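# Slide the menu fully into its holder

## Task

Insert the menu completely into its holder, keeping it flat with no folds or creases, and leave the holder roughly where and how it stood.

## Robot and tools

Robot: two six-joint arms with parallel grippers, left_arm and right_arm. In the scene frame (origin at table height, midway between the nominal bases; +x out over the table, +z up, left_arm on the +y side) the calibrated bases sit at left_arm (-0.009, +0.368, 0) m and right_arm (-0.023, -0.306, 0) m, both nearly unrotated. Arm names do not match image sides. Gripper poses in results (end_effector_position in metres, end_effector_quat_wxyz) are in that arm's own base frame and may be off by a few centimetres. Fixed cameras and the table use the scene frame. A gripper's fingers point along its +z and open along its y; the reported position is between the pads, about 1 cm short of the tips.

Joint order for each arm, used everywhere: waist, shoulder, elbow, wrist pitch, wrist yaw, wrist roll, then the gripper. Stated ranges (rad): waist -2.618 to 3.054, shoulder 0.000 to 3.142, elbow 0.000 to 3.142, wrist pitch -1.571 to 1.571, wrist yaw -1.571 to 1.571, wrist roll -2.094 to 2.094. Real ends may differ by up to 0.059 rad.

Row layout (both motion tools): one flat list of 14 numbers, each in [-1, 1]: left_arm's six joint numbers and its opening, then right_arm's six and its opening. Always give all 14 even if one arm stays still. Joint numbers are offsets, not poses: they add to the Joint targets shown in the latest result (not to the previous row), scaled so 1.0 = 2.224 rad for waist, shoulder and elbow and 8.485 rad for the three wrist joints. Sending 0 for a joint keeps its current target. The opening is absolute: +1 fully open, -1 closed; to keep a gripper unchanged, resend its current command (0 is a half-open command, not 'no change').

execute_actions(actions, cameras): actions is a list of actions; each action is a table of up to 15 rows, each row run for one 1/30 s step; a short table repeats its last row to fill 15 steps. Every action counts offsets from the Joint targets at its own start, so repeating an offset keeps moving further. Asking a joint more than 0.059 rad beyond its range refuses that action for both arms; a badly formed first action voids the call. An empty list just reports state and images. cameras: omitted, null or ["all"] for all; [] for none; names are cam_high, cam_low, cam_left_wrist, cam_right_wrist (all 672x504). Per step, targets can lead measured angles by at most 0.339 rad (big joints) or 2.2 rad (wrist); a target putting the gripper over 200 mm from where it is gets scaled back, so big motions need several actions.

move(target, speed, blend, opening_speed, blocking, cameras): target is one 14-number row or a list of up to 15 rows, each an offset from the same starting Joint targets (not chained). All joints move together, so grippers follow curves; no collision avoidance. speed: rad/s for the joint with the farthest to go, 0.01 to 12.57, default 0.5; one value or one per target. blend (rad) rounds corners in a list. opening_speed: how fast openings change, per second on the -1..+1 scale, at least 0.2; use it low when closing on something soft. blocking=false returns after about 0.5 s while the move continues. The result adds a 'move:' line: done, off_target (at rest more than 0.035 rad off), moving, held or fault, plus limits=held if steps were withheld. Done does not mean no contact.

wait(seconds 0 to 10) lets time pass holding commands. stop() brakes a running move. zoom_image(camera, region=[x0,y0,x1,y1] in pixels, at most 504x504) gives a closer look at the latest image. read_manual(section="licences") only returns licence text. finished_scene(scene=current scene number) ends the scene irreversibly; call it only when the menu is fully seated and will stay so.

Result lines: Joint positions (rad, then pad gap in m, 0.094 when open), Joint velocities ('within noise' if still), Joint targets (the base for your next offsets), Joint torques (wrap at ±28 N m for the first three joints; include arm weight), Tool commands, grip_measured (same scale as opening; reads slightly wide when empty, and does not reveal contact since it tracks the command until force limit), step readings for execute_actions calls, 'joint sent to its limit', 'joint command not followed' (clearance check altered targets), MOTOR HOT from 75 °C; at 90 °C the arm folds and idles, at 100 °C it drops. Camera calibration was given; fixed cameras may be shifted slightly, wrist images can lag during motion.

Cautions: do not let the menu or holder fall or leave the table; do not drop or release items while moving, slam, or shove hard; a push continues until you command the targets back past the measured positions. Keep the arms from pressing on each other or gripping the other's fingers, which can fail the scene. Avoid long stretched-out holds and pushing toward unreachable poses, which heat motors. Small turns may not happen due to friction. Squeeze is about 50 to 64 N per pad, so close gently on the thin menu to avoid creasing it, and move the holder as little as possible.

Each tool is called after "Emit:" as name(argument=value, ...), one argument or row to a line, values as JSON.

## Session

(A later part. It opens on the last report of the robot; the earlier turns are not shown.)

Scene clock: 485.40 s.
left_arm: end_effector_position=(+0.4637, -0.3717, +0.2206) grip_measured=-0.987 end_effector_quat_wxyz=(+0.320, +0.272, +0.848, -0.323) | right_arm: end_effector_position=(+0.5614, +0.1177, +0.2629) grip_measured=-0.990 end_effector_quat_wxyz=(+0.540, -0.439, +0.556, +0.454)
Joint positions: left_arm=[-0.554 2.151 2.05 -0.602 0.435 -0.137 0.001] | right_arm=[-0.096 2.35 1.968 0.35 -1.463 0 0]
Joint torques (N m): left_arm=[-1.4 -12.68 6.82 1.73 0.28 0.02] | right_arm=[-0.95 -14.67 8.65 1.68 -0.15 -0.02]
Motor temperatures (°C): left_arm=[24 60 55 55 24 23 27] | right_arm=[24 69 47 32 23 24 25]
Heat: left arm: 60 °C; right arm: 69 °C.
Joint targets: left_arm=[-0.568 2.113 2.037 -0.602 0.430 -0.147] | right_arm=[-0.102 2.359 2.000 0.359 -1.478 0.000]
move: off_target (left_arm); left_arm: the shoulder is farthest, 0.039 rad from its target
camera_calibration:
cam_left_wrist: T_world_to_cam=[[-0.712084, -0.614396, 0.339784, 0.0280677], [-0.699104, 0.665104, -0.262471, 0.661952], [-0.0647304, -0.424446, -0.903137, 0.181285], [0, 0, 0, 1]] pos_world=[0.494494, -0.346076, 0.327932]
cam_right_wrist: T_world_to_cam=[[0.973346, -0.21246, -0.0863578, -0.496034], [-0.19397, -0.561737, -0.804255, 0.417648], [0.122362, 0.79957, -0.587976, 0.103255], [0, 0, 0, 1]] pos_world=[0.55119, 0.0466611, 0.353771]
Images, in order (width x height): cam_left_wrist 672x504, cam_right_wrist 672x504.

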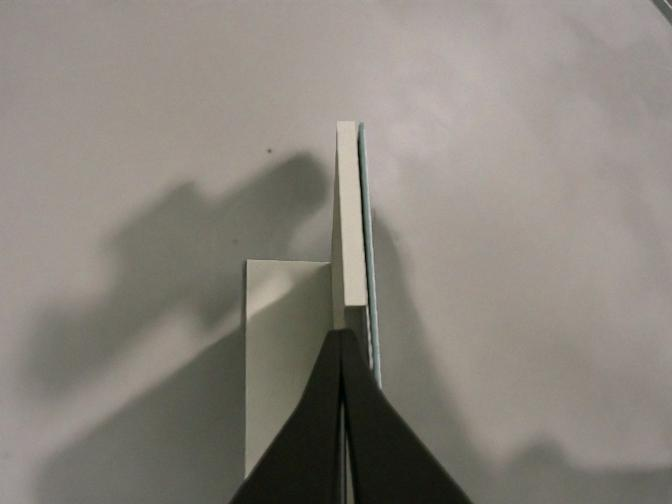

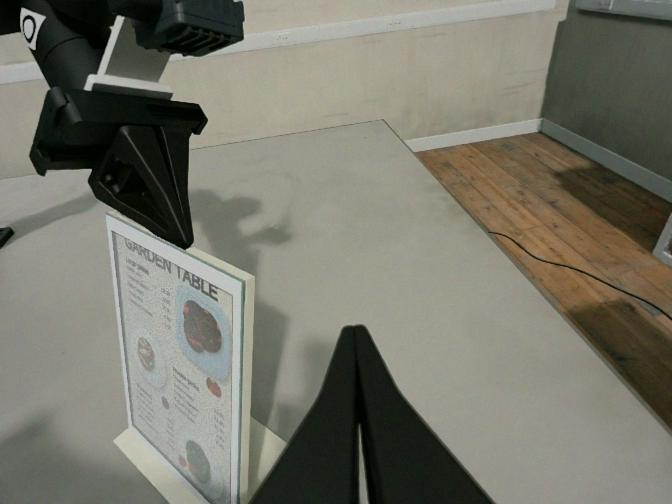

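Emit:
move(
  target=[
    [0,0,0.0405,0,0,0,-1,0,0,0,0,0,0,-1],
    [-0.0032,0,0.0405,0,0,0,-1,0,0,0,0,0,0,-1],
  ],
  speed=0.1,
  cameras=["cam_right_wrist","cam_left_wrist"],
)

Emit:
zoom_image(
  camera="cam_left_wrist",
  region=[300, 260, 400, 360],
)

Emit:
zoom_image(
  camera="cam_right_wrist",
  region=[80, 190, 280, 340],
)

Scene clock: 493.70 s.
left_arm: end_effector_position=(+0.4627, -0.3811, +0.2420) grip_measured=-0.987 end_effector_quat_wxyz=(+0.339, +0.280, +0.835, -0.331) | right_arm: end_effector_position=(+0.5614, +0.1177, +0.2629) grip_measured=-0.990 end_effector_quat_wxyz=(+0.540, -0.439, +0.556, +0.454)
Joint positions: left_arm=[-0.568 2.151 2.1 -0.602 0.435 -0.137 0.001] | right_arm=[-0.096 2.35 1.968 0.35 -1.463 0 0]
Joint torques (N m): left_arm=[-0.75 -12.63 10.24 1.79 0.27 0.01] | right_arm=[-0.99 -14.67 8.65 1.68 -0.15 -0.03]
Motor temperatures (°C): left_arm=[24 64 54 55 24 22 27] | right_arm=[24 69 47 32 23 24 25]
Heat: left arm: 64 °C; right arm: 69 °C.
Joint targets: left_arm=[-0.575 2.113 2.127 -0.602 0.431 -0.146] | right_arm=[-0.102 2.359 2.000 0.359 -1.478 0.000]
move: off_target (left_arm); left_arm: the shoulder is farthest, 0.038 rad from its target
camera_calibration:
cam_left_wrist: T_world_to_cam=[[-0.735031, -0.594984, 0.32515, 0.035765], [-0.677239, 0.667446, -0.309617, 0.675357], [-0.0328033, -0.447783, -0.893541, 0.170487], [0, 0, 0, 1]] pos_world=[0.489259, -0.353144, 0.34981]
cam_right_wrist: T_world_to_cam=[[0.973346, -0.21246, -0.0863578, -0.496034], [-0.19397, -0.561737, -0.804255, 0.417648], [0.122362, 0.79957, -0.587976, 0.103255], [0, 0, 0, 1]] pos_world=[0.55119, 0.0466611, 0.353771]
Images, in order (width x height): cam_left_wrist 672x504, cam_right_wrist 672x504.

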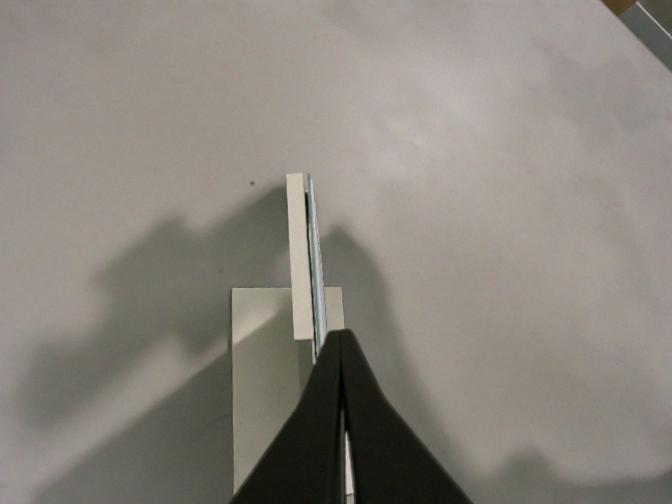

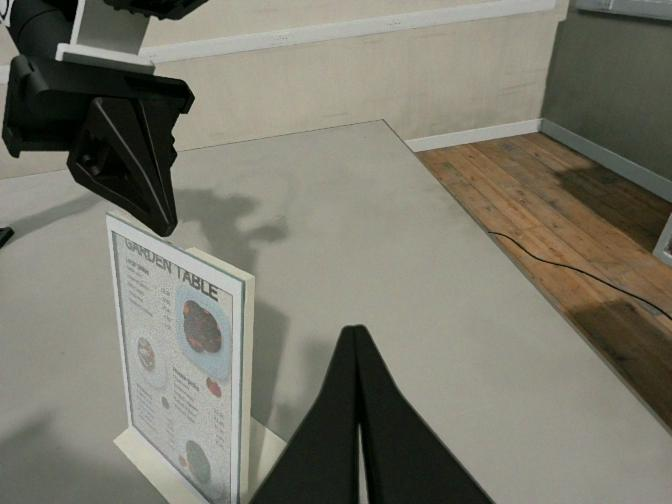

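Scaled by 5.040 from the camera's 672x504 image, which has a finer 960x720 frame.

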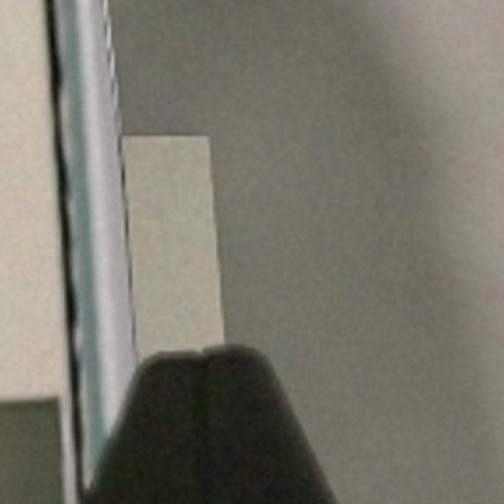

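Scaled by 2.520 from the camera's 672x504 image, which has a finer 960x720 frame.

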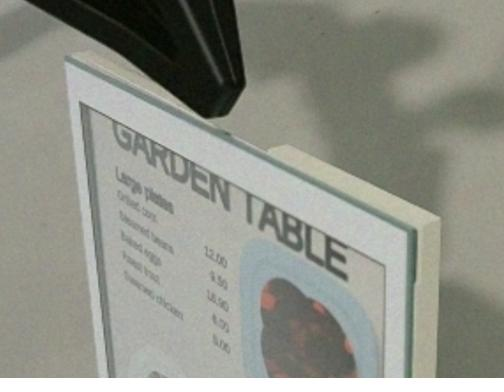

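Emit:
move(
  target=[
    [0,-0.06,0.06,0,0,0,-1,0,0,0,0,0,0,-1],
    [0.05,-0.25,0.02,0,0,0,-1,0,0,0,0,0,0,-1],
  ],
  speed=0.4,
)

Emit:
zoom_image(
  camera="cam_right_wrist",
  region=[80, 190, 280, 340],
)

Emit:
zoom_image(
  camera="cam_high",
  region=[310, 140, 400, 270],
)

Emit:
zoom_image(
  camera="cam_right_wrist",
  region=[100, 400, 240, 504],
)

Scene clock: 505.67 s.
left_arm: end_effector_position=(+0.3345, -0.2516, +0.5730) grip_measured=-0.987 end_effector_quat_wxyz=(+0.620, +0.265, +0.648, -0.353) | right_arm: end_effector_position=(+0.5614, +0.1177, +0.2629) grip_measured=-0.990 end_effector_quat_wxyz=(+0.540, -0.439, +0.556, +0.454)
Joint positions: left_arm=[-0.471 1.561 2.178 -0.597 0.435 -0.137 0.001] | right_arm=[-0.096 2.35 1.968 0.35 -1.463 0 0]
Joint torques (N m): left_arm=[0.75 -4.41 5.29 1.93 0.09 -0.01] | right_arm=[-0.96 -14.65 8.64 1.68 -0.15 -0.03]
Motor temperatures (°C): left_arm=[24 66 55 56 24 22 27] | right_arm=[24 69 47 32 23 24 25]
Heat: left arm: 66 °C; right arm: 69 °C.
Joint targets: left_arm=[-0.464 1.556 2.171 -0.602 0.431 -0.146] | right_arm=[-0.102 2.359 2.000 0.359 -1.478 0.000]
move: done
camera_calibration:
cam_left_wrist: T_world_to_cam=[[-0.796422, -0.600974, 0.0673974, 0.0776392], [-0.385752, 0.419026, -0.821957, 0.738031], [0.465733, -0.680623, -0.565548, 0.106786], [0, 0, 0, 1]] pos_world=[0.296797, -0.189914, 0.66179]
cam_right_wrist: T_world_to_cam=[[0.973346, -0.21246, -0.0863578, -0.496034], [-0.19397, -0.561737, -0.804255, 0.417648], [0.122362, 0.79957, -0.587976, 0.103255], [0, 0, 0, 1]] pos_world=[0.55119, 0.0466611, 0.353771]

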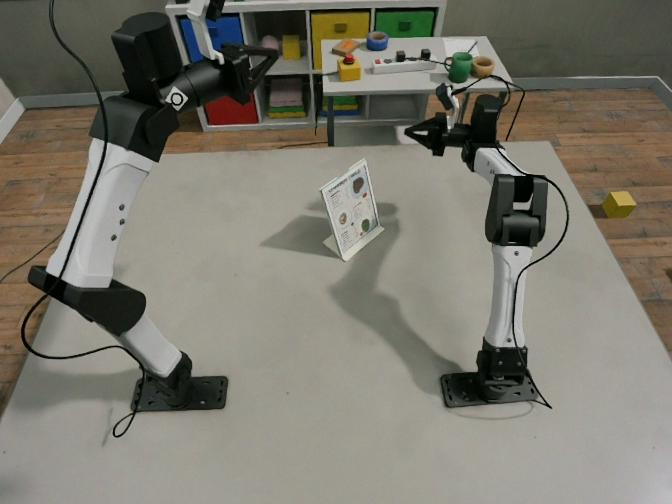

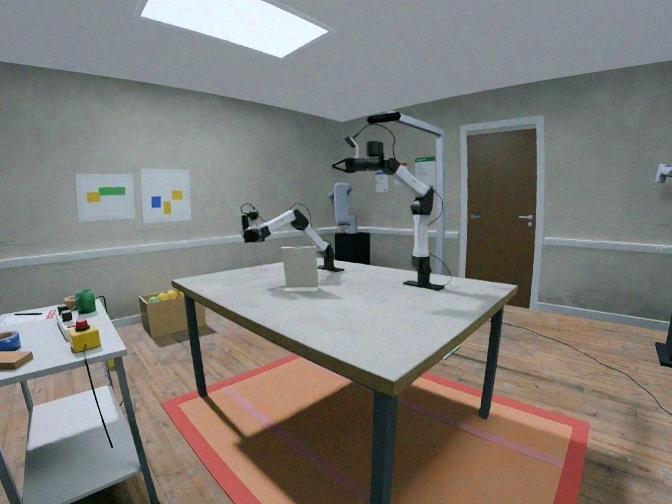

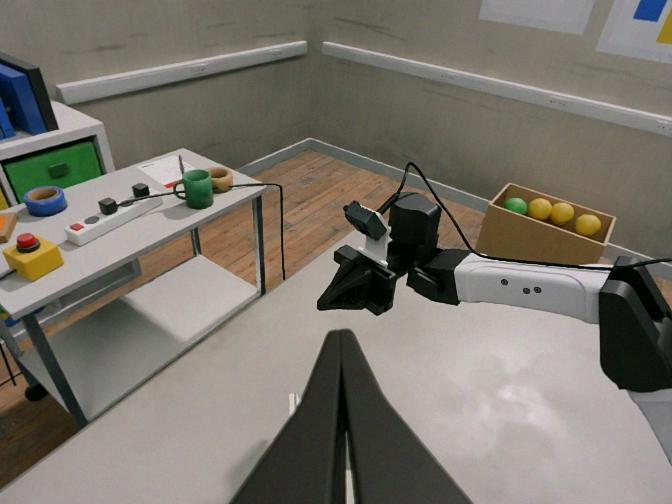

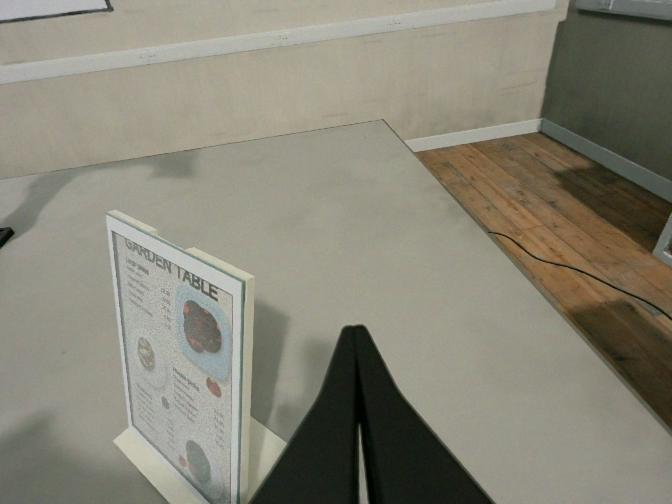

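Scaled by 2.520 from the camera's 672x504 image, which has a finer 960x720 frame.

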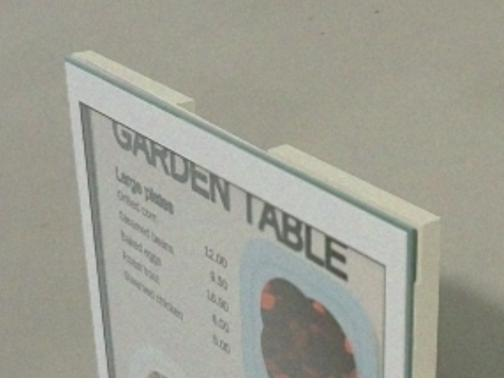

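Scaled by 3.877 from the camera's 672x504 image, which has a finer 960x720 frame.

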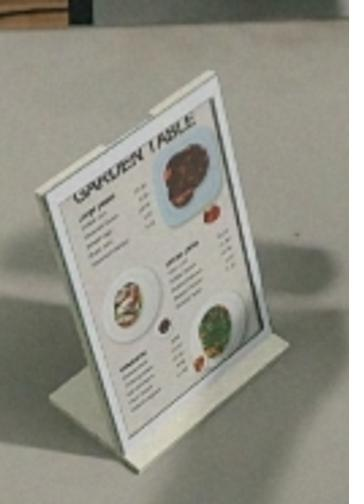

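Scaled by 3.600 from the camera's 672x504 image, which has a finer 960x720 frame.

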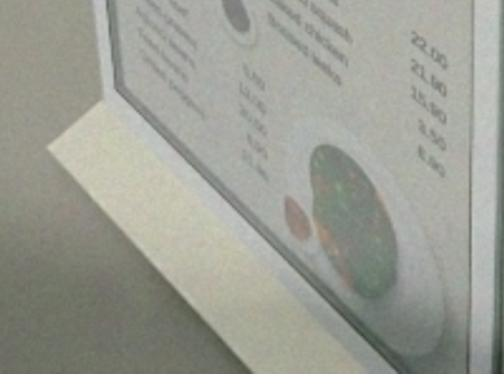

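Emit:
finished_scene(
  scene=1,
)

The scene is finished: the task was done.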